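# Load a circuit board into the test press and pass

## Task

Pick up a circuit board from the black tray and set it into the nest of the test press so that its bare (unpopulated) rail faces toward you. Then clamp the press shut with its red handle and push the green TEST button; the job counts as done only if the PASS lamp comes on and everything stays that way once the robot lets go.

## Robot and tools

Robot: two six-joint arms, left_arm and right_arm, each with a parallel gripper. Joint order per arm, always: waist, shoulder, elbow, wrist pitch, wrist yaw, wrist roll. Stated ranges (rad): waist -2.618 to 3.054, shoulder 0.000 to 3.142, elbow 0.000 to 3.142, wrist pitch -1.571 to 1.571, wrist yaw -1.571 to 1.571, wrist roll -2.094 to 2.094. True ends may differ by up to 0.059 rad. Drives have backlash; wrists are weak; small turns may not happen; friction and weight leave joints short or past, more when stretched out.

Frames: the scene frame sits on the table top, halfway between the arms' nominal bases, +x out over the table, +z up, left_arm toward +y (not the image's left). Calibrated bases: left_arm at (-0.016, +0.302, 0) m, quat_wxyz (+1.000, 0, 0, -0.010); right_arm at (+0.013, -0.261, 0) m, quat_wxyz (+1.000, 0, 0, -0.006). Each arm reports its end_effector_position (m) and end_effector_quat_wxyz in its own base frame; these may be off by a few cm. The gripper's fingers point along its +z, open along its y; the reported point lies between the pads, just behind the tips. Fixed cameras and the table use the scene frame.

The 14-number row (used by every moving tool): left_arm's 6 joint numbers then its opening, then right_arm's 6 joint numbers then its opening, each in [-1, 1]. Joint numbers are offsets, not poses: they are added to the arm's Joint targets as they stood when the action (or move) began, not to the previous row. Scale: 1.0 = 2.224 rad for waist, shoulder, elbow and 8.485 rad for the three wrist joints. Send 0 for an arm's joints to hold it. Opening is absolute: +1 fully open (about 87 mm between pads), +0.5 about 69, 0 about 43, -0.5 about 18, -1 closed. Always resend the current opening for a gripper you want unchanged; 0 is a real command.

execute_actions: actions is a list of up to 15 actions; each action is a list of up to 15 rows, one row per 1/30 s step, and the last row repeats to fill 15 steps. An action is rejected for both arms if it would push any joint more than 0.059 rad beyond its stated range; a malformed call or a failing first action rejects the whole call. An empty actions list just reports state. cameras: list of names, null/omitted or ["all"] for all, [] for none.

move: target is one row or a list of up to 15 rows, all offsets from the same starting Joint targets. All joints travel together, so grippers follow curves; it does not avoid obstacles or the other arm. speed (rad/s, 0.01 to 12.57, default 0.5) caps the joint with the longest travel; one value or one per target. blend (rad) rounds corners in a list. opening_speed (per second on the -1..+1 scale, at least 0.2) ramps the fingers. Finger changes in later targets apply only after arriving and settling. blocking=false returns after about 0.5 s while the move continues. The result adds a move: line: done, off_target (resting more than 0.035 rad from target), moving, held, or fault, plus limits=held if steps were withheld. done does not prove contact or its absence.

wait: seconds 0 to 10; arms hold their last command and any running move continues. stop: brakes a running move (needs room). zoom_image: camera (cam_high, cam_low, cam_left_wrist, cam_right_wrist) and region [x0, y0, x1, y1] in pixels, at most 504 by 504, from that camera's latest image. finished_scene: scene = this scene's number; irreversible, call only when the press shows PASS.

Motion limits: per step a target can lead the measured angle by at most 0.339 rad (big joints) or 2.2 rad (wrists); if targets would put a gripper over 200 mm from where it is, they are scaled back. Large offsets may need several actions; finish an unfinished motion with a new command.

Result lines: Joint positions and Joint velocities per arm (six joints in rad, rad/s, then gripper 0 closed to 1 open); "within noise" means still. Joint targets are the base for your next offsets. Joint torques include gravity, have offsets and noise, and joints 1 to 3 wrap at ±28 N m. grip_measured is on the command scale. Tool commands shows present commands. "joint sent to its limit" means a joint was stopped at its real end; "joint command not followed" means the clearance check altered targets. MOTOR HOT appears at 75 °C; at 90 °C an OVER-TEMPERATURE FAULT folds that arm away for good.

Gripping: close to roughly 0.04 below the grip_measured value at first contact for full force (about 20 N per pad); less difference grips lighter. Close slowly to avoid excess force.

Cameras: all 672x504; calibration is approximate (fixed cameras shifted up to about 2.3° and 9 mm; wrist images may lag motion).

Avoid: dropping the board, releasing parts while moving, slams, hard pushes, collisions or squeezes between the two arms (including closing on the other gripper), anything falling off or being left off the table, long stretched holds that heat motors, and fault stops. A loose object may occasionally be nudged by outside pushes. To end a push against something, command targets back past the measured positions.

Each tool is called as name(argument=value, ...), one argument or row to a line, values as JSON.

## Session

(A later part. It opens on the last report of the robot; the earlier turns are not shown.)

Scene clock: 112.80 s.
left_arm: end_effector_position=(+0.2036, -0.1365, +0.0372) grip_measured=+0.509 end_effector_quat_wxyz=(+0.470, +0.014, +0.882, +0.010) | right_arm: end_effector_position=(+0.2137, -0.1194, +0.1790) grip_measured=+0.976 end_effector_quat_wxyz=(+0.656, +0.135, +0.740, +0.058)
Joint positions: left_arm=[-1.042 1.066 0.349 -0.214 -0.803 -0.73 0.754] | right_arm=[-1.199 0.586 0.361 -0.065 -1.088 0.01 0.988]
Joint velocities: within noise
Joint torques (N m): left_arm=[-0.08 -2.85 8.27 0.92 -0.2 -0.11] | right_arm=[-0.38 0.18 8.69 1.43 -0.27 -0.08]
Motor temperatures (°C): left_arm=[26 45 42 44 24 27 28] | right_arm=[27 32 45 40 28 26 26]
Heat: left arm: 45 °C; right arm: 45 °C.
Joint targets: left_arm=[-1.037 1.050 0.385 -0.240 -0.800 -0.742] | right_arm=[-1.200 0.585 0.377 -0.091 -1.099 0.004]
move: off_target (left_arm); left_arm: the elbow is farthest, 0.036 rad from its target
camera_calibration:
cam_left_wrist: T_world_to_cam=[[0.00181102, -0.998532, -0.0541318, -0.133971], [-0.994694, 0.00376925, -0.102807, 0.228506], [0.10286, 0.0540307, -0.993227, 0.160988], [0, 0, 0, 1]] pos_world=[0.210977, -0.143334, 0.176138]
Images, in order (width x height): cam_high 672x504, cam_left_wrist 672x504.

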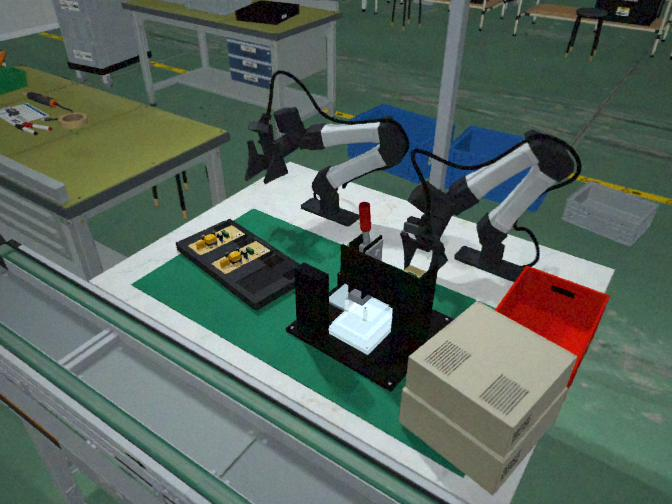

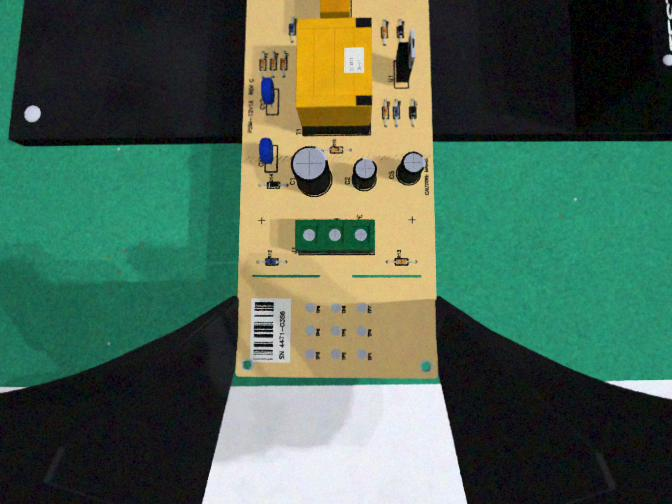

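move(
  target=[0.1043,0.0773,0.0355,0.0388,0.0192,0.025,0.4, 0,0,0,0,0,0,1],
  speed=0.2,
  cameras=["cam_left_wrist","cam_high"],
)

zoom_image(
  camera="cam_high",
  region=[290, 230, 460, 360],
)

Scene clock: 116.33 s.
left_arm: end_effector_position=(+0.2336, -0.1335, +0.0211) grip_measured=+0.509 end_effector_quat_wxyz=(+0.422, +0.029, +0.906, +0.020) | right_arm: end_effector_position=(+0.2137, -0.1194, +0.1790) grip_measured=+0.976 end_effector_quat_wxyz=(+0.656, +0.135, +0.740, +0.058)
Joint positions: left_arm=[-0.834 1.224 0.404 -0.084 -0.613 -0.55 0.754] | right_arm=[-1.199 0.586 0.361 -0.065 -1.088 0.01 0.988]
Joint velocities: within noise
Joint torques (N m): left_arm=[1.87 -2.52 10.03 2.84 -0.42 0.23] | right_arm=[-0.38 0.2 8.69 1.43 -0.27 -0.08]
Motor temperatures (°C): left_arm=[26 44 43 44 24 27 28] | right_arm=[27 32 45 40 28 26 26]
Heat: left arm: 44 °C; right arm: 45 °C.
Joint targets: left_arm=[-0.805 1.222 0.464 0.089 -0.637 -0.530] | right_arm=[-1.200 0.585 0.377 -0.091 -1.099 0.004]
move: off_target (left_arm); left_arm: the wrist pitch is farthest, 0.173 rad from its target
camera_calibration:
cam_left_wrist: T_world_to_cam=[[-0.0211988, -0.996027, -0.0864893, -0.125566], [-0.999772, 0.0208998, 0.00436122, 0.257987], [-0.00253628, 0.086562, -0.996243, 0.170794], [0, 0, 0, 1]] pos_world=[0.255699, -0.145244, 0.158167]
Images, in order (width x height): cam_high 672x504, cam_left_wrist 672x504.

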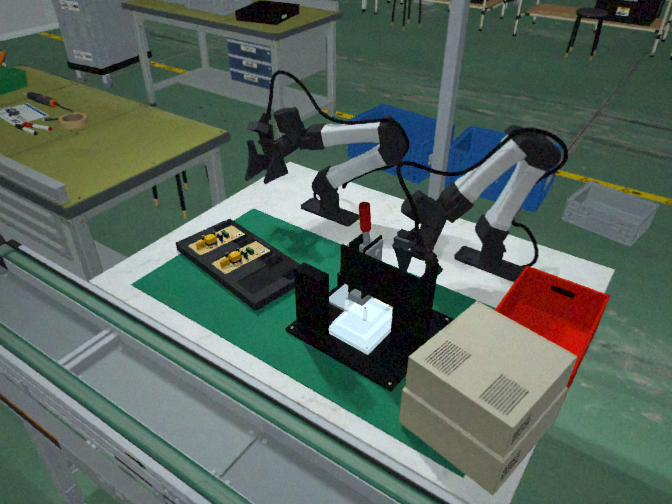

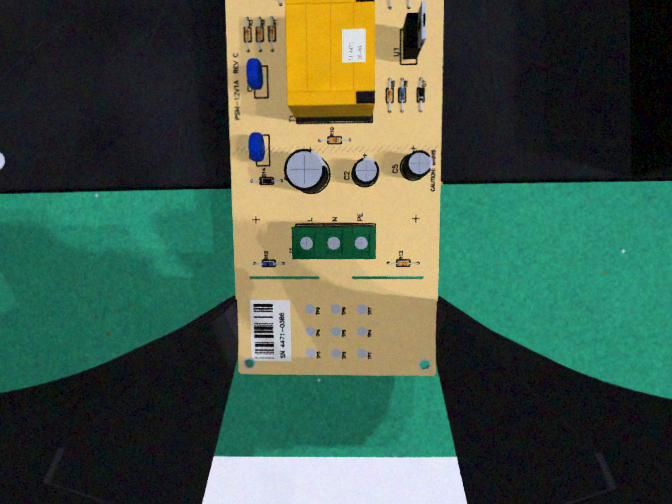

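Scaled by 2.965 from the camera's 672x504 image, which has a finer 960x720 frame.

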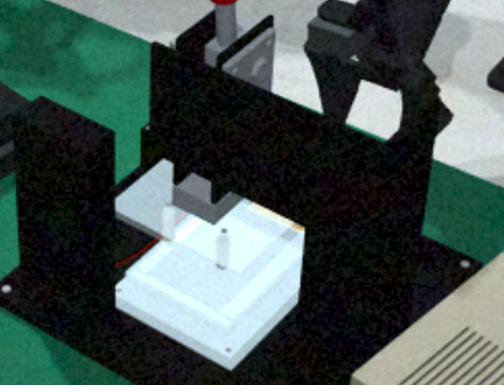

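move(
  target=[
    [-0.013,0,-0.027,-0.0177,0.0028,-0.0024,0.4, 0,0,0,0,0,0,1],
    [-0.013,0,-0.027,-0.0177,0.0028,-0.0024,0.4, 0.9217,0.06,0,0.06,0.1532,0,1],
  ],
  speed=0.8,
  cameras=["cam_right_wrist"],
)

zoom_image(
  camera="cam_right_wrist",
  region=[120, 80, 520, 380],
)

Scene clock: 122.63 s.
left_arm: end_effector_position=(+0.2327, -0.1337, +0.0205) grip_measured=+0.509 end_effector_quat_wxyz=(+0.421, +0.030, +0.906, +0.020) | right_arm: end_effector_position=(+0.2369, +0.2151, +0.2195) grip_measured=+0.976 end_effector_quat_wxyz=(+0.673, -0.220, +0.667, +0.231)
Joint positions: left_arm=[-0.835 1.224 0.404 -0.088 -0.611 -0.552 0.754] | right_arm=[0.841 0.716 0.361 0.369 0.193 0.009 0.988]
Joint velocities: within noise
Joint torques (N m): left_arm=[-0.5 -2.52 5.09 1.47 -0.21 0] | right_arm=[0.65 0.08 8.98 2.6 0.01 -0.06]
Motor temperatures (°C): left_arm=[26 43 44 45 24 27 28] | right_arm=[27 32 45 42 27 26 26]
Heat: left arm: 45 °C; right arm: 45 °C.
Joint targets: left_arm=[-0.834 1.222 0.404 -0.061 -0.613 -0.550] | right_arm=[0.851 0.719 0.377 0.418 0.201 0.004]
move: off_target (right_arm); right_arm: the wrist pitch is farthest, 0.049 rad from its target
camera_calibration:
cam_right_wrist: T_world_to_cam=[[0.593287, -0.804798, -0.0176241, 0.0361029], [-0.62655, -0.447918, -0.637813, 0.406196], [0.505416, 0.389448, -0.76999, 0.103579], [0, 0, 0, 1]] pos_world=[0.180732, 0.170659, 0.339468]
Images, in order (width x height): cam_right_wrist 672x504.

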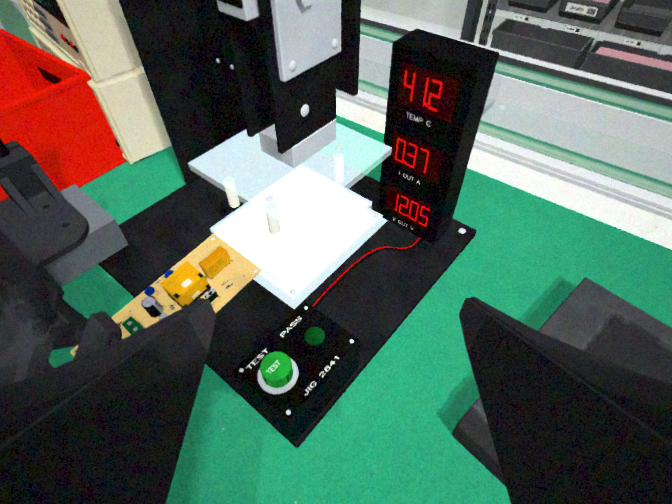

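Scaled by 1.260 from the camera's 672x504 image, which has a finer 960x720 frame.

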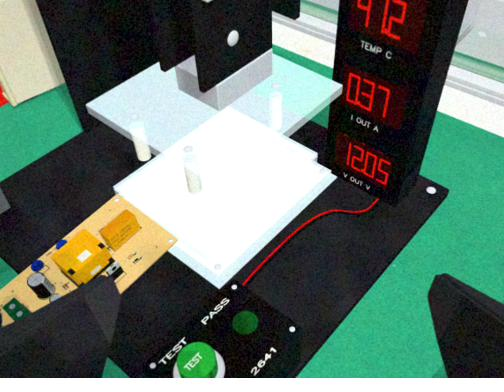

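move(
  target=[
    [0,0,0,0,0,0,0.4, -0.9217,-0.06,0,-0.06,-0.1532,0,1],
    [-0.1803,-0.08,0.081,-0.053,-0.042,-0.0454,0.4,-0.9217,-0.06,0,-0.06,-0.1532,0,1],
  ],
  speed=[0.9,0.4],
  cameras=["cam_left_wrist","cam_high"],
)

Scene clock: 128.60 s.
left_arm: end_effector_position=(+0.1900, -0.1703, +0.0913) grip_measured=+0.509 end_effector_quat_wxyz=(+0.503, +0.004, +0.864, -0.017) | right_arm: end_effector_position=(+0.2140, -0.1194, +0.1783) grip_measured=+0.976 end_effector_quat_wxyz=(+0.655, +0.136, +0.741, +0.059)
Joint positions: left_arm=[-1.231 1.06 0.549 -0.485 -0.941 -0.923 0.754] | right_arm=[-1.197 0.59 0.361 -0.065 -1.088 0.009 0.988]
Joint velocities: within noise
Joint torques (N m): left_arm=[-0.84 -2.88 8.43 0.85 -0.63 -0.13] | right_arm=[-0.36 -0.17 8.69 1.43 -0.28 -0.08]
Motor temperatures (°C): left_arm=[26 41 44 44 24 27 28] | right_arm=[27 32 46 42 27 26 26]
Heat: left arm: 44 °C; right arm: 46 °C.
Joint targets: left_arm=[-1.235 1.044 0.584 -0.511 -0.969 -0.935] | right_arm=[-1.200 0.585 0.377 -0.091 -1.099 0.003]
move: done
camera_calibration:
cam_left_wrist: T_world_to_cam=[[-0.00430912, -0.999986, 0.00294707, -0.169151], [-0.984461, 0.00372482, -0.175561, 0.225376], [0.175548, -0.00365779, -0.984464, 0.193593], [0, 0, 0, 1]] pos_world=[0.187161, -0.16928, 0.230652]
Images, in order (width x height): cam_high 672x504, cam_left_wrist 672x504.

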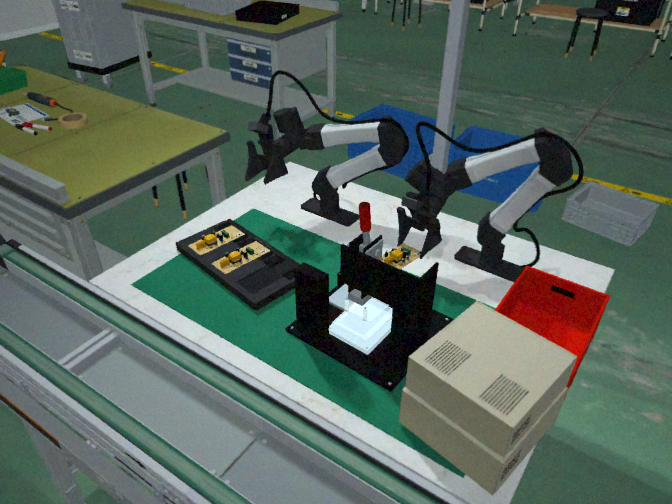

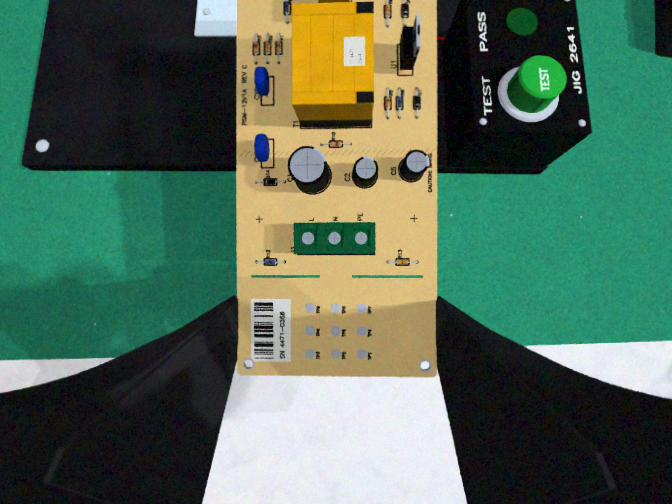

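move(
  target=[0.0863,0.5603,0.5436,0.041,0.028,0.0473,0.4, 0,0,0,0,0,0,1],
  speed=0.5,
)

Scene clock: 134.53 s.
left_arm: end_effector_position=(+0.3735, -0.4424, +0.0624) grip_measured=+0.509 end_effector_quat_wxyz=(+0.495, +0.077, +0.865, -0.032) | right_arm: end_effector_position=(+0.2138, -0.1197, +0.1782) grip_measured=+0.976 end_effector_quat_wxyz=(+0.655, +0.136, +0.741, +0.059)
Joint positions: left_arm=[-1.047 2.291 1.754 -0.219 -0.736 -0.54 0.754] | right_arm=[-1.199 0.59 0.361 -0.065 -1.088 0.009 0.988]
Joint velocities: within noise
Joint torques (N m): left_arm=[0.31 -12.94 8.8 1.87 -0.12 0.02] | right_arm=[-0.38 -0.17 8.7 1.43 -0.28 -0.07]
Motor temperatures (°C): left_arm=[26 41 45 44 24 27 28] | right_arm=[27 32 46 41 27 26 26]
Heat: left arm: 45 °C; right arm: 46 °C.
Joint targets: left_arm=[-1.043 2.291 1.793 -0.163 -0.732 -0.534] | right_arm=[-1.200 0.585 0.377 -0.092 -1.099 0.003]
move: off_target (left_arm); left_arm: the wrist pitch is farthest, 0.056 rad from its target
camera_calibration:
cam_left_wrist: T_world_to_cam=[[-0.145372, -0.98845, -0.0428085, -0.379658], [-0.975545, 0.150415, -0.16027, 0.462607], [0.164858, 0.0184627, -0.986144, 0.145763], [0, 0, 0, 1]] pos_world=[0.372072, -0.447548, 0.201633]
cam_right_wrist: T_world_to_cam=[[-0.138832, -0.953039, -0.269149, -0.0367314], [-0.831807, 0.259711, -0.490558, 0.317645], [0.537422, 0.155775, -0.828801, 0.189471], [0, 0, 0, 1]] pos_world=[0.157294, -0.147017, 0.302971]

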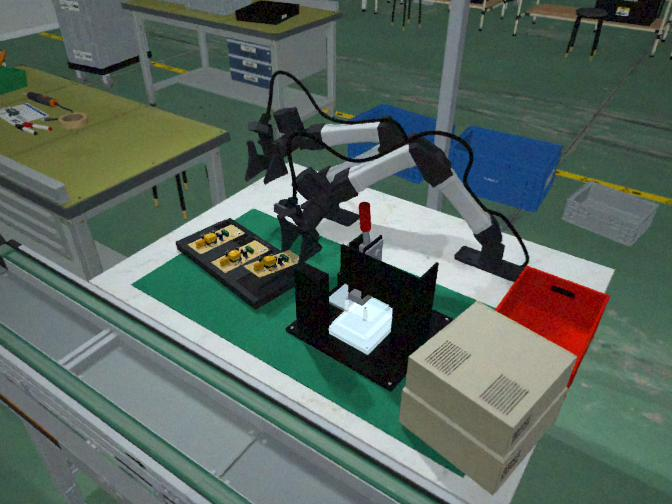

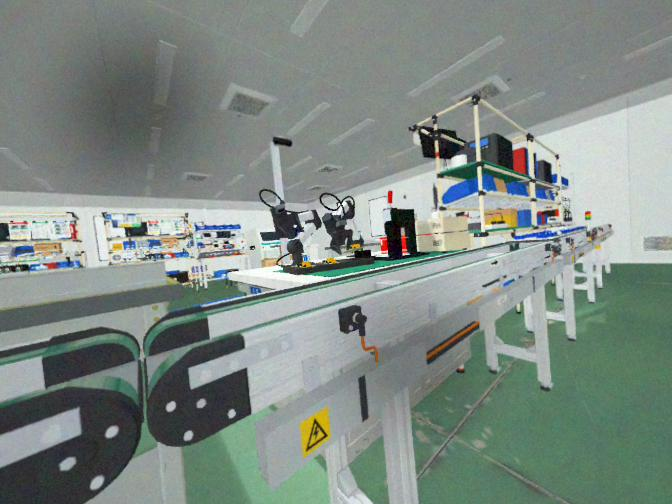

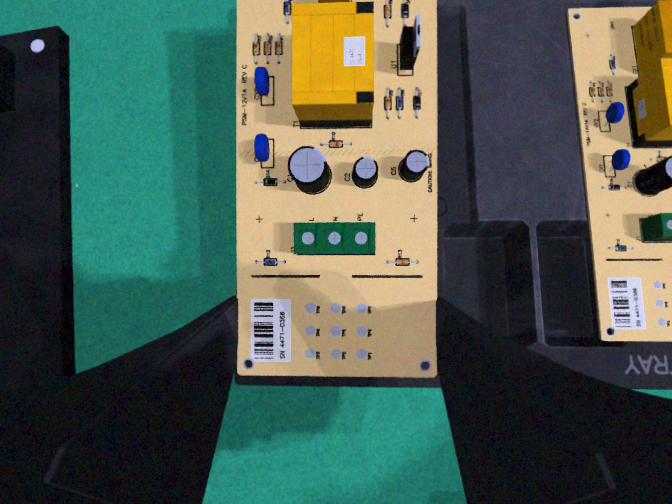

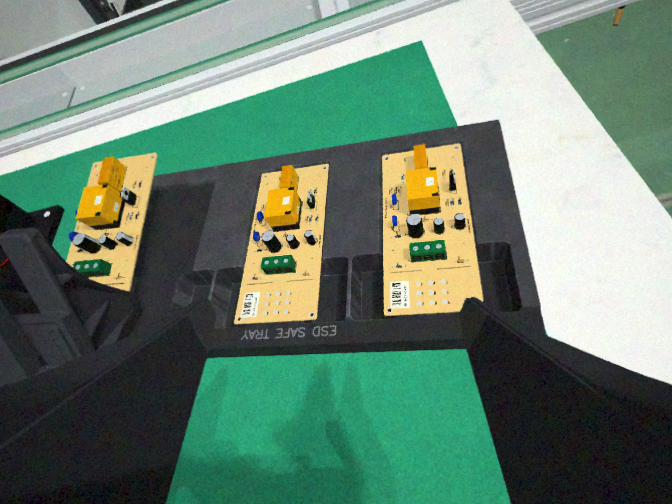

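move(
  target=[-0.002,0.0202,0.018,0.0085,0.0,0,0.4, 0,0,0,0,0,0,1],
  speed=0.15,
  cameras=["cam_left_wrist"],
)

Scene clock: 136.10 s.
left_arm: end_effector_position=(+0.3809, -0.4610, +0.0644) grip_measured=+0.509 end_effector_quat_wxyz=(+0.511, +0.065, +0.855, -0.057) | right_arm: end_effector_position=(+0.2138, -0.1197, +0.1782) grip_measured=+0.976 end_effector_quat_wxyz=(+0.655, +0.136, +0.741, +0.059)
Joint positions: left_arm=[-1.051 2.331 1.793 -0.149 -0.735 -0.539 0.754] | right_arm=[-1.199 0.59 0.361 -0.065 -1.088 0.009 0.988]
Joint velocities: within noise
Joint torques (N m): left_arm=[-0.06 -12.6 9.13 1.98 -0.12 0.08] | right_arm=[-0.36 -0.16 8.69 1.43 -0.28 -0.07]
Motor temperatures (°C): left_arm=[26 41 45 44 24 27 28] | right_arm=[27 32 46 41 27 26 26]
Heat: left arm: 45 °C; right arm: 46 °C.
Joint targets: left_arm=[-1.048 2.336 1.834 -0.091 -0.732 -0.534] | right_arm=[-1.200 0.585 0.377 -0.092 -1.099 0.003]
move: off_target (left_arm); left_arm: the wrist pitch is farthest, 0.058 rad from its target
camera_calibration:
cam_left_wrist: T_world_to_cam=[[-0.150578, -0.988542, 0.0105332, -0.398351], [-0.968625, 0.145396, -0.20156, 0.470699], [0.197719, -0.0405532, -0.979419, 0.106681], [0, 0, 0, 1]] pos_world=[0.374855, -0.457898, 0.203555]
Images, in order (width x height): cam_left_wrist 672x504.

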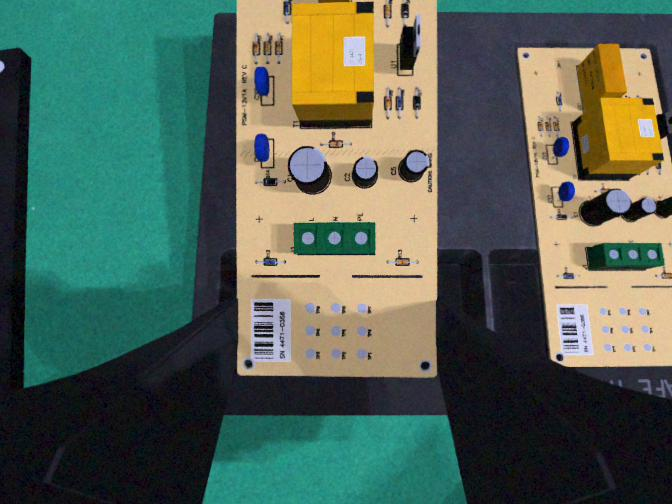

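move(
  target=[0,0.027,-0.004,0.003,0.0,0,0.4, 0,0,0,0,0,0,1],
  speed=0.1,
  cameras=["cam_left_wrist","cam_right_wrist"],
)

Scene clock: 137.70 s.
left_arm: end_effector_position=(+0.3804, -0.4619, +0.0332) grip_measured=+0.509 end_effector_quat_wxyz=(+0.503, +0.073, +0.860, -0.045) | right_arm: end_effector_position=(+0.2138, -0.1197, +0.1782) grip_measured=+0.976 end_effector_quat_wxyz=(+0.655, +0.136, +0.741, +0.059)
Joint positions: left_arm=[-1.053 2.393 1.793 -0.123 -0.735 -0.539 0.754] | right_arm=[-1.199 0.59 0.361 -0.065 -1.088 0.009 0.988]
Joint velocities: within noise
Joint torques (N m): left_arm=[0.18 -13.19 8.36 1.95 -0.12 0.08] | right_arm=[-0.36 -0.16 8.69 1.43 -0.28 -0.07]
Motor temperatures (°C): left_arm=[26 42 45 44 24 27 28] | right_arm=[27 32 46 41 27 26 26]
Heat: left arm: 45 °C; right arm: 46 °C.
Joint targets: left_arm=[-1.048 2.396 1.825 -0.065 -0.732 -0.534] | right_arm=[-1.200 0.585 0.377 -0.092 -1.099 0.003]
move: off_target (left_arm); left_arm: the wrist pitch is farthest, 0.057 rad from its target
camera_calibration:
cam_left_wrist: T_world_to_cam=[[-0.152213, -0.988197, -0.017239, -0.397325], [-0.971738, 0.152817, -0.179923, 0.467958], [0.180434, -0.0106349, -0.98353, 0.0966878], [0, 0, 0, 1]] pos_world=[0.376809, -0.463119, 0.172442]
cam_right_wrist: T_world_to_cam=[[-0.138832, -0.953039, -0.269149, -0.0367314], [-0.831807, 0.259711, -0.490558, 0.317645], [0.537422, 0.155775, -0.828801, 0.189471], [0, 0, 0, 1]] pos_world=[0.157294, -0.147017, 0.302971]
Images, in order (width x height): cam_left_wrist 672x504, cam_right_wrist 672x504.

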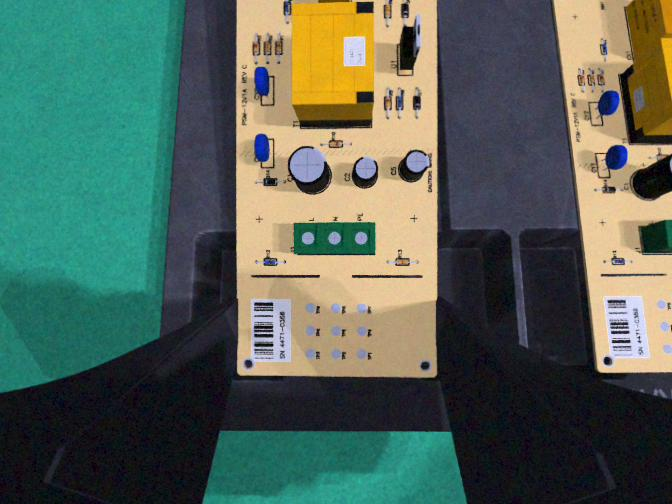

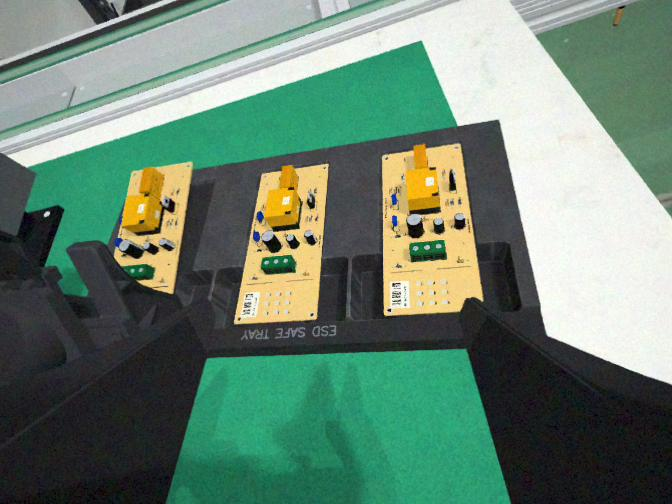

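move(
  target=[0,0.009,0,0.0015,0.0,0,0.4, 0,0,0,0,0,0,1],
  speed=0.1,
  cameras=["cam_left_wrist","cam_right_wrist"],
)

Scene clock: 138.90 s.
left_arm: end_effector_position=(+0.3815, -0.4638, +0.0288) grip_measured=+0.509 end_effector_quat_wxyz=(+0.504, +0.072, +0.859, -0.047) | right_arm: end_effector_position=(+0.2138, -0.1197, +0.1782) grip_measured=+0.976 end_effector_quat_wxyz=(+0.655, +0.136, +0.741, +0.059)
Joint positions: left_arm=[-1.053 2.405 1.793 -0.104 -0.735 -0.538 0.754] | right_arm=[-1.199 0.59 0.361 -0.065 -1.088 0.009 0.988]
Joint velocities: within noise
Joint torques (N m): left_arm=[0.02 -12.53 8.21 1.86 -0.13 0.06] | right_arm=[-0.38 -0.16 8.69 1.43 -0.28 -0.07]
Motor temperatures (°C): left_arm=[26 42 45 44 24 27 28] | right_arm=[27 32 46 41 27 26 26]
Heat: left arm: 45 °C; right arm: 46 °C.
Joint targets: left_arm=[-1.048 2.416 1.825 -0.053 -0.732 -0.534] | right_arm=[-1.200 0.585 0.377 -0.092 -1.099 0.003]
move: off_target (left_arm); left_arm: the wrist pitch is farthest, 0.052 rad from its target
camera_calibration:
cam_left_wrist: T_world_to_cam=[[-0.152848, -0.988156, -0.0135738, -0.398961], [-0.971, 0.152721, -0.183942, 0.468311], [0.183836, -0.014935, -0.982843, 0.0888415], [0, 0, 0, 1]] pos_world=[0.377418, -0.46443, 0.168044]
cam_right_wrist: T_world_to_cam=[[-0.138832, -0.953039, -0.269149, -0.0367314], [-0.831807, 0.259711, -0.490558, 0.317645], [0.537422, 0.155775, -0.828801, 0.189471], [0, 0, 0, 1]] pos_world=[0.157294, -0.147017, 0.302971]
Images, in order (width x height): cam_left_wrist 672x504, cam_right_wrist 672x504.

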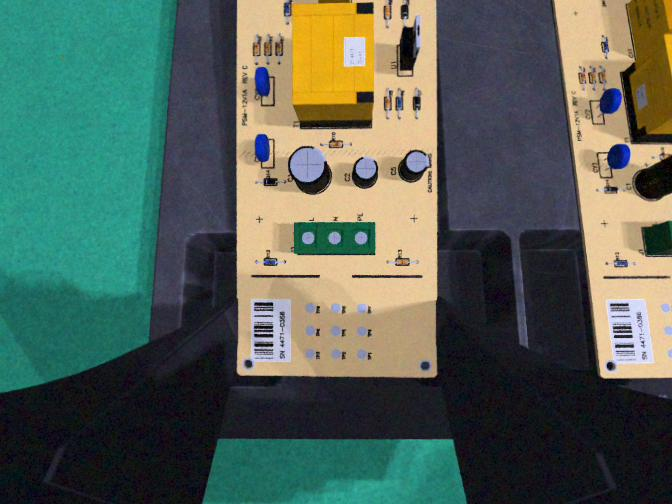

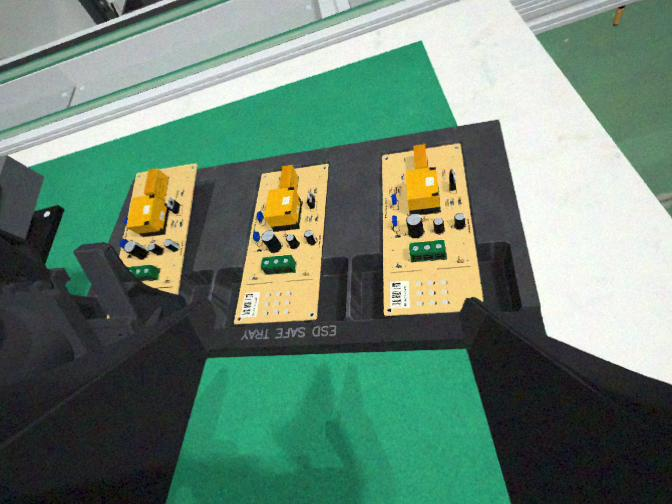

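move(
  target=[-0.0045,0.004,0,0.001,0.0,0,0.4, 0,0,0,0,0,0,1],
  speed=0.1,
  cameras=["cam_left_wrist"],
)

zoom_image(
  camera="cam_left_wrist",
  region=[140, 200, 560, 440],
)

Scene clock: 140.43 s.
left_arm: end_effector_position=(+0.3827, -0.4658, +0.0285) grip_measured=+0.509 end_effector_quat_wxyz=(+0.507, +0.071, +0.857, -0.051) | right_arm: end_effector_position=(+0.2138, -0.1197, +0.1782) grip_measured=+0.976 end_effector_quat_wxyz=(+0.655, +0.136, +0.741, +0.059)
Joint positions: left_arm=[-1.053 2.409 1.793 -0.088 -0.735 -0.536 0.754] | right_arm=[-1.199 0.59 0.361 -0.065 -1.088 0.009 0.988]
Joint velocities: within noise
Joint torques (N m): left_arm=[-0.96 -12.25 8.17 1.79 -0.12 0.06] | right_arm=[-0.38 -0.16 8.69 1.43 -0.28 -0.07]
Motor temperatures (°C): left_arm=[26 42 45 45 24 27 28] | right_arm=[27 32 46 41 27 26 26]
Heat: left arm: 45 °C; right arm: 46 °C.
Joint targets: left_arm=[-1.058 2.425 1.825 -0.044 -0.732 -0.534] | right_arm=[-1.200 0.585 0.377 -0.092 -1.099 0.003]
move: off_target (left_arm); left_arm: the wrist pitch is farthest, 0.043 rad from its target
camera_calibration:
cam_left_wrist: T_world_to_cam=[[-0.15351, -0.988131, -0.00567721, -0.400694], [-0.969758, 0.151754, -0.191154, 0.468964], [0.189747, -0.0238385, -0.981544, 0.0818892], [0, 0, 0, 1]] pos_world=[0.377733, -0.465153, 0.167747]
Images, in order (width x height): cam_left_wrist 672x504.

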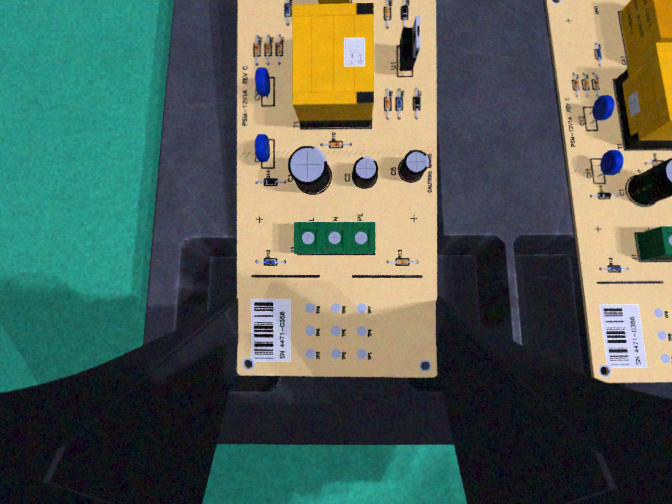

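Scaled by 1.200 from the camera's 672x504 image, which has a finer 960x720 frame.

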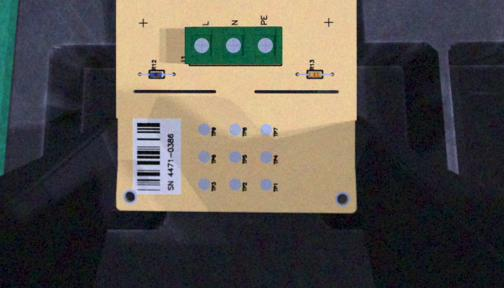

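move(
  target=[0.0,0.0025,-0.002,-0.0025,0.0,0,0.4, 0,0,0,0,0,0,1],
  speed=0.1,
  cameras=["cam_left_wrist"],
)

Scene clock: 141.77 s.
left_arm: end_effector_position=(+0.3828, -0.4658, +0.0285) grip_measured=+0.509 end_effector_quat_wxyz=(+0.507, +0.071, +0.857, -0.051) | right_arm: end_effector_position=(+0.2138, -0.1197, +0.1782) grip_measured=+0.976 end_effector_quat_wxyz=(+0.655, +0.136, +0.741, +0.059)
Joint positions: left_arm=[-1.053 2.409 1.793 -0.087 -0.735 -0.536 0.754] | right_arm=[-1.199 0.59 0.361 -0.065 -1.088 0.009 0.988]
Joint velocities: within noise
Joint torques (N m): left_arm=[-0.79 -11.71 7.73 1.59 -0.12 0.04] | right_arm=[-0.38 -0.16 8.69 1.43 -0.28 -0.08]
Motor temperatures (°C): left_arm=[26 42 45 45 24 27 28] | right_arm=[27 32 46 41 27 26 26]
Heat: left arm: 45 °C; right arm: 46 °C.
Joint targets: left_arm=[-1.058 2.430 1.820 -0.065 -0.732 -0.534] | right_arm=[-1.200 0.585 0.377 -0.092 -1.099 0.003]
move: done
camera_calibration:
cam_left_wrist: T_world_to_cam=[[-0.153859, -0.988075, -0.00599577, -0.40058], [-0.969642, 0.15215, -0.19143, 0.469166], [0.19006, -0.0236394, -0.981488, 0.0818516], [0, 0, 0, 1]] pos_world=[0.377734, -0.465252, 0.167747]
Images, in order (width x height): cam_left_wrist 672x504.

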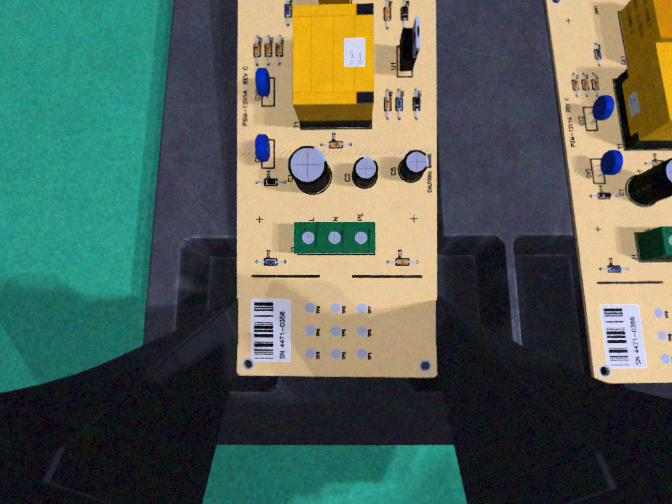

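move(
  target=[0,0,0,0,0,0,0.72, 0,0,0,0,0,0,1],
  opening_speed=0.3,
  cameras=["cam_left_wrist","cam_right_wrist"],
)

Scene clock: 143.53 s.
left_arm: end_effector_position=(+0.3852, -0.4628, +0.0233) grip_measured=+0.720 end_effector_quat_wxyz=(+0.505, +0.070, +0.859, -0.046) | right_arm: end_effector_position=(+0.2138, -0.1197, +0.1782) grip_measured=+0.976 end_effector_quat_wxyz=(+0.655, +0.136, +0.741, +0.059)
Joint positions: left_arm=[-1.047 2.419 1.793 -0.087 -0.735 -0.535 0.86] | right_arm=[-1.199 0.59 0.361 -0.065 -1.088 0.009 0.988]
Joint velocities: within noise
Joint torques (N m): left_arm=[-0.99 -12.53 7.97 1.58 -0.1 0.03] | right_arm=[-0.36 -0.17 8.69 1.43 -0.28 -0.07]
Motor temperatures (°C): left_arm=[26 43 45 44 24 27 28] | right_arm=[27 32 46 41 27 26 26]
Heat: left arm: 45 °C; right arm: 46 °C.
Joint targets: left_arm=[-1.058 2.430 1.820 -0.065 -0.732 -0.534] | right_arm=[-1.200 0.585 0.377 -0.092 -1.099 0.003]
move: done
camera_calibration:
cam_left_wrist: T_world_to_cam=[[-0.14804, -0.988892, -0.0132724, -0.399651], [-0.971354, 0.147911, -0.185993, 0.46868], [0.18589, -0.0146422, -0.982461, 0.0821174], [0, 0, 0, 1]] pos_world=[0.380825, -0.463332, 0.162544]
cam_right_wrist: T_world_to_cam=[[-0.138832, -0.953039, -0.269149, -0.0367314], [-0.831807, 0.259711, -0.490558, 0.317645], [0.537422, 0.155775, -0.828801, 0.189471], [0, 0, 0, 1]] pos_world=[0.157294, -0.147017, 0.302971]
Images, in order (width x height): cam_left_wrist 672x504, cam_right_wrist 672x504.

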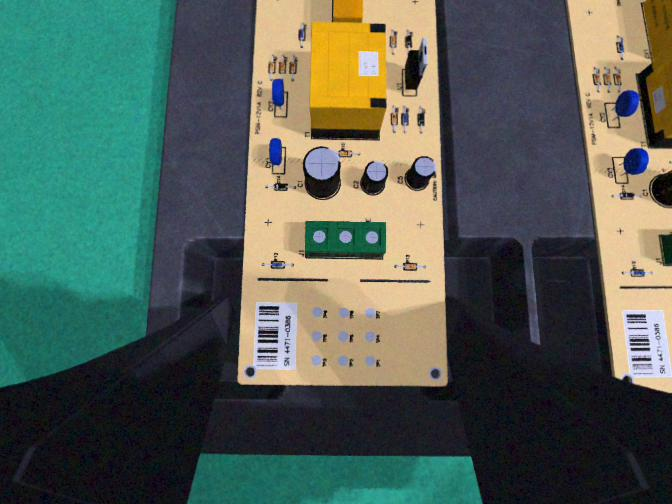

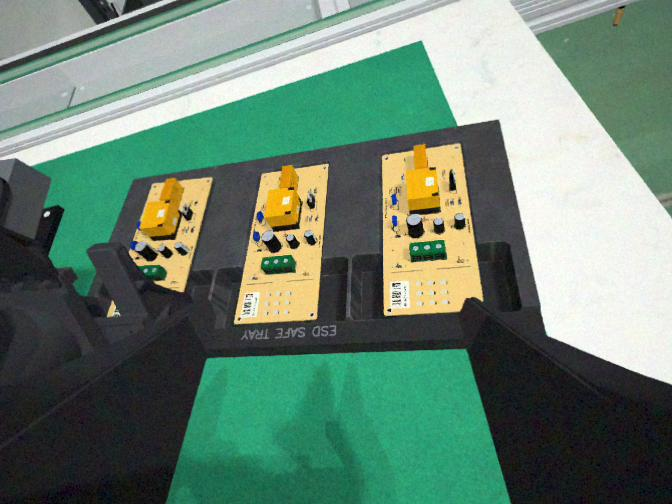

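move(
  target=[-0.0077,-0.0337,-0.036,0.0053,-0.0024,-0.0004,0.85, 0,0,0,0,0,0,1],
  speed=0.1,
  cameras=["cam_left_wrist"],
)

Scene clock: 146.13 s.
left_arm: end_effector_position=(+0.3782, -0.4641, +0.0259) grip_measured=+0.850 end_effector_quat_wxyz=(+0.511, +0.070, +0.855, -0.052) | right_arm: end_effector_position=(+0.2138, -0.1197, +0.1782) grip_measured=+0.976 end_effector_quat_wxyz=(+0.655, +0.136, +0.741, +0.059)
Joint positions: left_arm=[-1.061 2.397 1.751 -0.051 -0.745 -0.535 0.925] | right_arm=[-1.199 0.59 0.361 -0.065 -1.088 0.009 0.988]
Joint velocities: within noise
Joint torques (N m): left_arm=[-0.77 -17.14 4.67 1.69 -0.24 -0.04] | right_arm=[-0.38 -0.16 8.69 1.43 -0.28 -0.07]
Motor temperatures (°C): left_arm=[26 44 44 44 24 27 28] | right_arm=[27 32 46 41 27 26 26]
Heat: left arm: 44 °C; right arm: 46 °C.
Joint targets: left_arm=[-1.075 2.355 1.740 -0.020 -0.752 -0.537] | right_arm=[-1.200 0.585 0.377 -0.091 -1.099 0.003]
move: off_target (left_arm); left_arm: the shoulder is farthest, 0.042 rad from its target
camera_calibration:
cam_left_wrist: T_world_to_cam=[[-0.154114, -0.988043, -0.00446345, -0.399463], [-0.967772, 0.15186, -0.200887, 0.463446], [0.199163, -0.0266399, -0.979604, 0.0752658], [0, 0, 0, 1]] pos_world=[0.371957, -0.46306, 0.165048]
Images, in order (width x height): cam_left_wrist 672x504.

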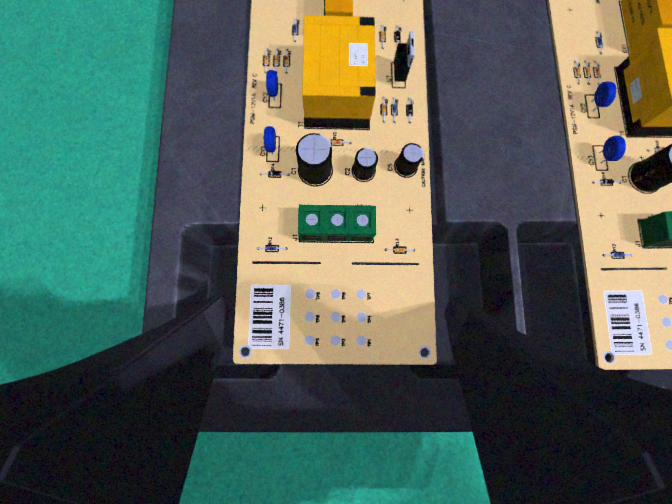

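move(
  target=[-0.0025,-0.009,-0.0112,0.0,-0.0008,-0.0004,0.85, 0,0,0,0,0,0,1],
  speed=0.1,
  cameras=["cam_left_wrist"],
)

Scene clock: 147.83 s.
left_arm: end_effector_position=(+0.3737, -0.4618, +0.0287) grip_measured=+0.850 end_effector_quat_wxyz=(+0.512, +0.072, +0.854, -0.051) | right_arm: end_effector_position=(+0.2138, -0.1197, +0.1782) grip_measured=+0.976 end_effector_quat_wxyz=(+0.655, +0.136, +0.741, +0.059)
Joint positions: left_arm=[-1.067 2.377 1.727 -0.048 -0.751 -0.535 0.925] | right_arm=[-1.199 0.59 0.361 -0.065 -1.088 0.009 0.988]
Joint velocities: within noise
Joint torques (N m): left_arm=[-0.85 -17.03 4.78 1.65 -0.24 -0.05] | right_arm=[-0.38 -0.16 8.69 1.43 -0.28 -0.07]
Motor temperatures (°C): left_arm=[26 46 44 45 24 27 28] | right_arm=[27 32 46 41 27 26 26]
Heat: left arm: 46 °C; right arm: 46 °C.
Joint targets: left_arm=[-1.080 2.335 1.715 -0.021 -0.759 -0.540] | right_arm=[-1.200 0.585 0.377 -0.091 -1.099 0.003]
move: off_target (left_arm); left_arm: the shoulder is farthest, 0.042 rad from its target
camera_calibration:
cam_left_wrist: T_world_to_cam=[[-0.155844, -0.987748, -0.00820893, -0.397001], [-0.967037, 0.154261, -0.202589, 0.460236], [0.201373, -0.023634, -0.979229, 0.0796202], [0, 0, 0, 1]] pos_world=[0.367162, -0.461251, 0.167946]
Images, in order (width x height): cam_left_wrist 672x504.

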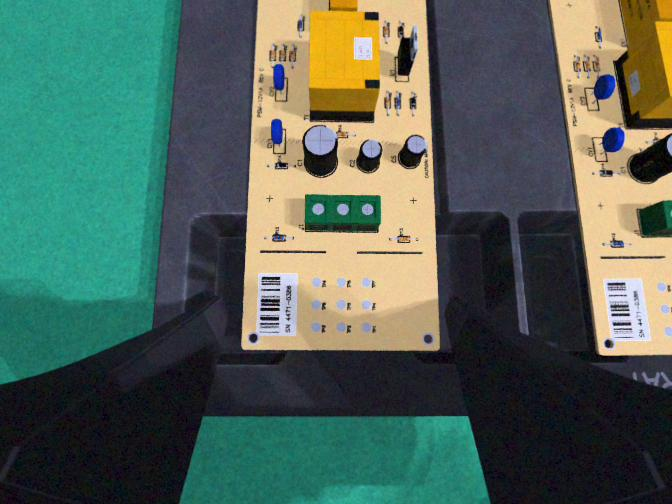

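move(
  target=[
    [-0.0015,0,-0.006,0.0,0,0,0.85, 0,0,0,0,0,0,1],
    [-0.0015,0,-0.006,0.0,0,0,0.4, 0,0,0,0,0,0,1],
  ],
  speed=0.1,
  opening_speed=0.35,
  cameras=["cam_left_wrist"],
)

Scene clock: 150.77 s.
left_arm: end_effector_position=(+0.3731, -0.4614, +0.0285) grip_measured=+0.506 end_effector_quat_wxyz=(+0.514, +0.071, +0.853, -0.052) | right_arm: end_effector_position=(+0.2138, -0.1197, +0.1782) grip_measured=+0.976 end_effector_quat_wxyz=(+0.655, +0.136, +0.741, +0.059)
Joint positions: left_arm=[-1.068 2.374 1.716 -0.036 -0.755 -0.536 0.753] | right_arm=[-1.199 0.59 0.361 -0.065 -1.088 0.009 0.988]
Joint velocities: within noise
Joint torques (N m): left_arm=[-1.1 -16.59 4.64 1.56 -0.2 -0.06] | right_arm=[-0.38 -0.16 8.69 1.43 -0.28 -0.08]
Motor temperatures (°C): left_arm=[26 48 44 45 24 27 28] | right_arm=[27 32 46 41 27 26 26]
Heat: left arm: 48 °C; right arm: 46 °C.
Joint targets: left_arm=[-1.084 2.335 1.702 -0.020 -0.759 -0.540] | right_arm=[-1.200 0.585 0.377 -0.091 -1.099 0.003]
move: off_target (left_arm); target 2's new numbers were sent with left_arm's shoulder 0.039 rad from that target; left_arm: the shoulder is farthest, 0.039 rad from its target
camera_calibration:
cam_left_wrist: T_world_to_cam=[[-0.154176, -0.988028, -0.00552376, -0.397513], [-0.966378, 0.151957, -0.207417, 0.458301], [0.205773, -0.0266406, -0.978237, 0.0764479], [0, 0, 0, 1]] pos_world=[0.365874, -0.46036, 0.167648]
Images, in order (width x height): cam_left_wrist 672x504.

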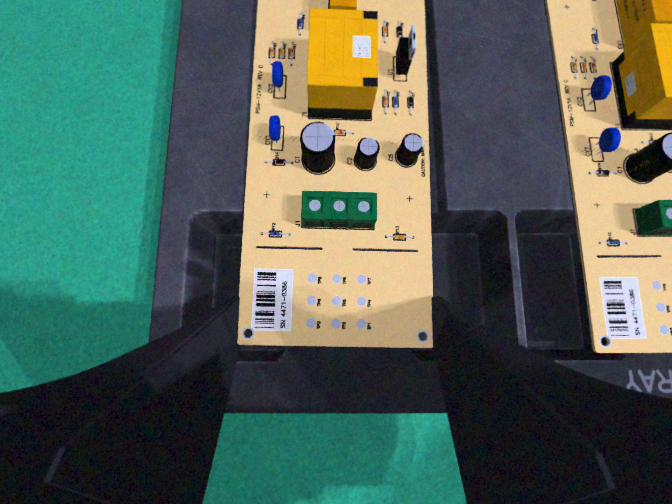

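move(
  target=[0.0,-0.036,0.006,-0.009,0,0,0.4, 0,0,0,0,0,0,1],
  speed=0.15,
  cameras=["cam_left_wrist"],
)

Scene clock: 152.67 s.
left_arm: end_effector_position=(+0.3672, -0.4654, +0.0667) grip_measured=+0.506 end_effector_quat_wxyz=(+0.524, +0.067, +0.846, -0.070) | right_arm: end_effector_position=(+0.2138, -0.1197, +0.1782) grip_measured=+0.976 end_effector_quat_wxyz=(+0.655, +0.136, +0.741, +0.059)
Joint positions: left_arm=[-1.081 2.297 1.716 -0.07 -0.755 -0.536 0.753] | right_arm=[-1.199 0.59 0.361 -0.065 -1.088 0.009 0.988]
Joint velocities: within noise
Joint torques (N m): left_arm=[-0.9 -16.54 5.64 1.22 -0.2 -0.05] | right_arm=[-0.36 -0.16 8.69 1.43 -0.28 -0.07]
Motor temperatures (°C): left_arm=[26 49 44 44 24 27 28] | right_arm=[27 32 46 41 27 26 26]
Heat: left arm: 49 °C; right arm: 46 °C.
Joint targets: left_arm=[-1.084 2.255 1.715 -0.097 -0.759 -0.540] | right_arm=[-1.200 0.585 0.377 -0.091 -1.099 0.003]
move: off_target (left_arm); left_arm: the shoulder is farthest, 0.043 rad from its target
camera_calibration:
cam_left_wrist: T_world_to_cam=[[-0.166555, -0.985634, 0.0280302, -0.398824], [-0.960042, 0.155615, -0.232601, 0.462212], [0.224898, -0.065651, -0.972168, 0.0893635], [0, 0, 0, 1]] pos_world=[0.357219, -0.459154, 0.205567]
Images, in order (width x height): cam_left_wrist 672x504.

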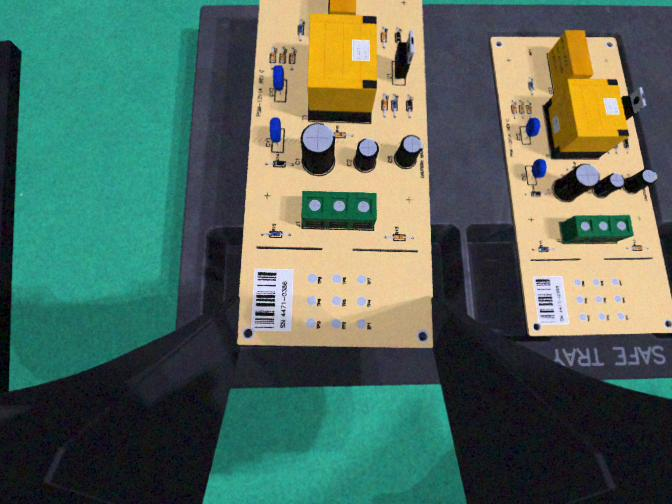

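move(
  target=[
    [-0.0679,-0.5445,-0.5085,-0.0488,-0.0248,-0.0466,0.4, 0,0,0,0,0,0,1],
    [-0.0027,-0.5261,-0.6317,0.0055,-0.0143,-0.0248,0.4, 0,0,0,0,0,0,1],
  ],
  speed=[0.5,0.25],
  cameras=["cam_left_wrist","cam_high"],
)

Scene clock: 159.90 s.
left_arm: end_effector_position=(+0.2074, -0.1459, +0.0411) grip_measured=+0.506 end_effector_quat_wxyz=(+0.507, -0.001, +0.862, -0.006) | right_arm: end_effector_position=(+0.2138, -0.1197, +0.1782) grip_measured=+0.976 end_effector_quat_wxyz=(+0.655, +0.136, +0.741, +0.059)
Joint positions: left_arm=[-1.094 1.086 0.316 -0.102 -0.883 -0.756 0.753] | right_arm=[-1.199 0.59 0.361 -0.065 -1.088 0.009 0.988]
Joint velocities: within noise
Joint torques (N m): left_arm=[0.49 -1.39 4.86 1.65 -0.23 0.04] | right_arm=[-0.38 -0.17 8.69 1.43 -0.28 -0.07]
Motor temperatures (°C): left_arm=[26 48 43 44 24 27 28] | right_arm=[27 32 46 40 27 26 26]
Heat: left arm: 48 °C; right arm: 46 °C.
Joint targets: left_arm=[-1.090 1.085 0.310 -0.050 -0.880 -0.751] | right_arm=[-1.200 0.585 0.377 -0.091 -1.099 0.003]
move: off_target (left_arm); left_arm: the wrist pitch is farthest, 0.052 rad from its target
camera_calibration:
cam_left_wrist: T_world_to_cam=[[0.0156671, -0.99982, -0.0106824, -0.147978], [-0.982716, -0.0134264, -0.184634, 0.231224], [0.184457, 0.0133904, -0.982749, 0.14178], [0, 0, 0, 1]] pos_world=[0.203393, -0.146745, 0.180445]
Images, in order (width x height): cam_high 672x504, cam_left_wrist 672x504.

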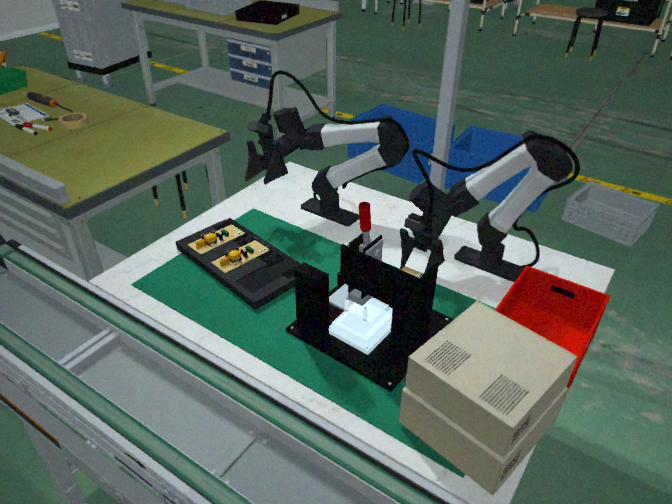

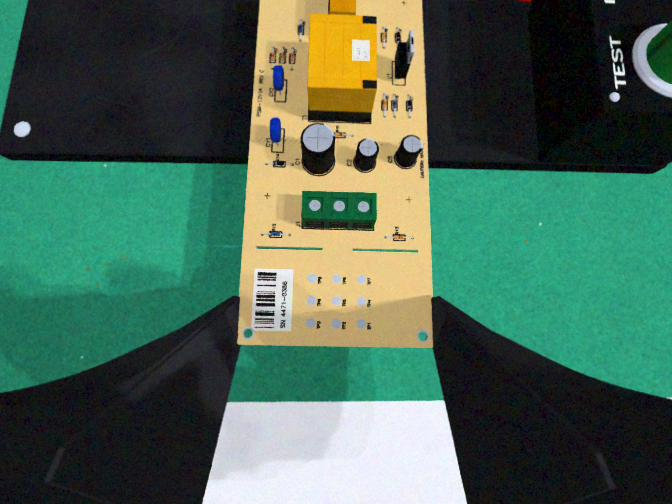

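move(
  target=[0,0,0.0202,0,0,0,0.4, 0,0,0,0,0,0,1],
  speed=0.1,
  cameras=[],
)

Scene clock: 162.57 s.
left_arm: end_effector_position=(+0.2073, -0.1463, +0.0412) grip_measured=+0.506 end_effector_quat_wxyz=(+0.507, -0.001, +0.862, -0.006) | right_arm: end_effector_position=(+0.2138, -0.1197, +0.1782) grip_measured=+0.976 end_effector_quat_wxyz=(+0.655, +0.136, +0.741, +0.059)
Joint positions: left_arm=[-1.096 1.086 0.316 -0.102 -0.883 -0.756 0.753] | right_arm=[-1.199 0.59 0.361 -0.065 -1.088 0.009 0.988]
Joint velocities: within noise
Joint torques (N m): left_arm=[0.61 -1.44 8.38 1.66 -0.25 0.07] | right_arm=[-0.38 -0.17 8.69 1.43 -0.28 -0.07]
Motor temperatures (°C): left_arm=[26 47 44 44 24 27 28] | right_arm=[27 32 46 40 27 26 26]
Heat: left arm: 47 °C; right arm: 46 °C.
Joint targets: left_arm=[-1.090 1.085 0.355 -0.050 -0.880 -0.751] | right_arm=[-1.200 0.585 0.377 -0.091 -1.099 0.003]
move: off_target (left_arm); left_arm: the wrist pitch is farthest, 0.052 rad from its target
No camera images: "cameras" was empty.

move(
  target=[0.054,0.0423,0.0128,0.017,0.009,0.0132,0.4, 0,0,0,0,0,0,1],
  speed=0.1,
  cameras=["cam_left_wrist"],
)

Scene clock: 165.00 s.
left_arm: end_effector_position=(+0.2215, -0.1449, +0.0293) grip_measured=+0.506 end_effector_quat_wxyz=(+0.483, +0.015, +0.875, +0.009) | right_arm: end_effector_position=(+0.2138, -0.1197, +0.1782) grip_measured=+0.976 end_effector_quat_wxyz=(+0.655, +0.136, +0.741, +0.059)
Joint positions: left_arm=[-0.995 1.178 0.334 -0.016 -0.79 -0.653 0.753] | right_arm=[-1.199 0.59 0.361 -0.065 -1.088 0.009 0.988]
Joint velocities: within noise
Joint torques (N m): left_arm=[1.72 -1.94 9.03 2.22 -0.42 0.14] | right_arm=[-0.38 -0.16 8.69 1.43 -0.28 -0.07]
Motor temperatures (°C): left_arm=[26 46 44 45 24 27 28] | right_arm=[27 32 46 40 27 26 26]
Heat: left arm: 46 °C; right arm: 46 °C.
Joint targets: left_arm=[-0.970 1.179 0.384 0.094 -0.804 -0.639] | right_arm=[-1.200 0.585 0.377 -0.091 -1.099 0.003]
move: off_target (left_arm); left_arm: the wrist pitch is farthest, 0.110 rad from its target
camera_calibration:
cam_left_wrist: T_world_to_cam=[[0.000777034, -0.9986, -0.0528955, -0.14269], [-0.991357, 0.00616998, -0.131044, 0.246111], [0.131187, 0.0525402, -0.989964, 0.145186], [0, 0, 0, 1]] pos_world=[0.225049, -0.151637, 0.168433]
Images, in order (width x height): cam_left_wrist 672x504.

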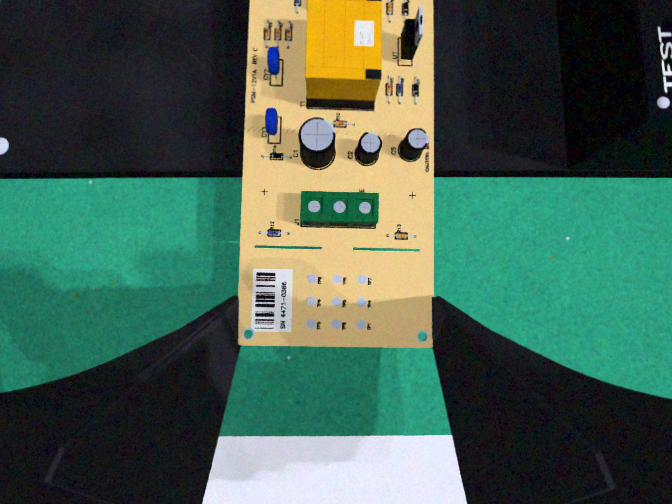

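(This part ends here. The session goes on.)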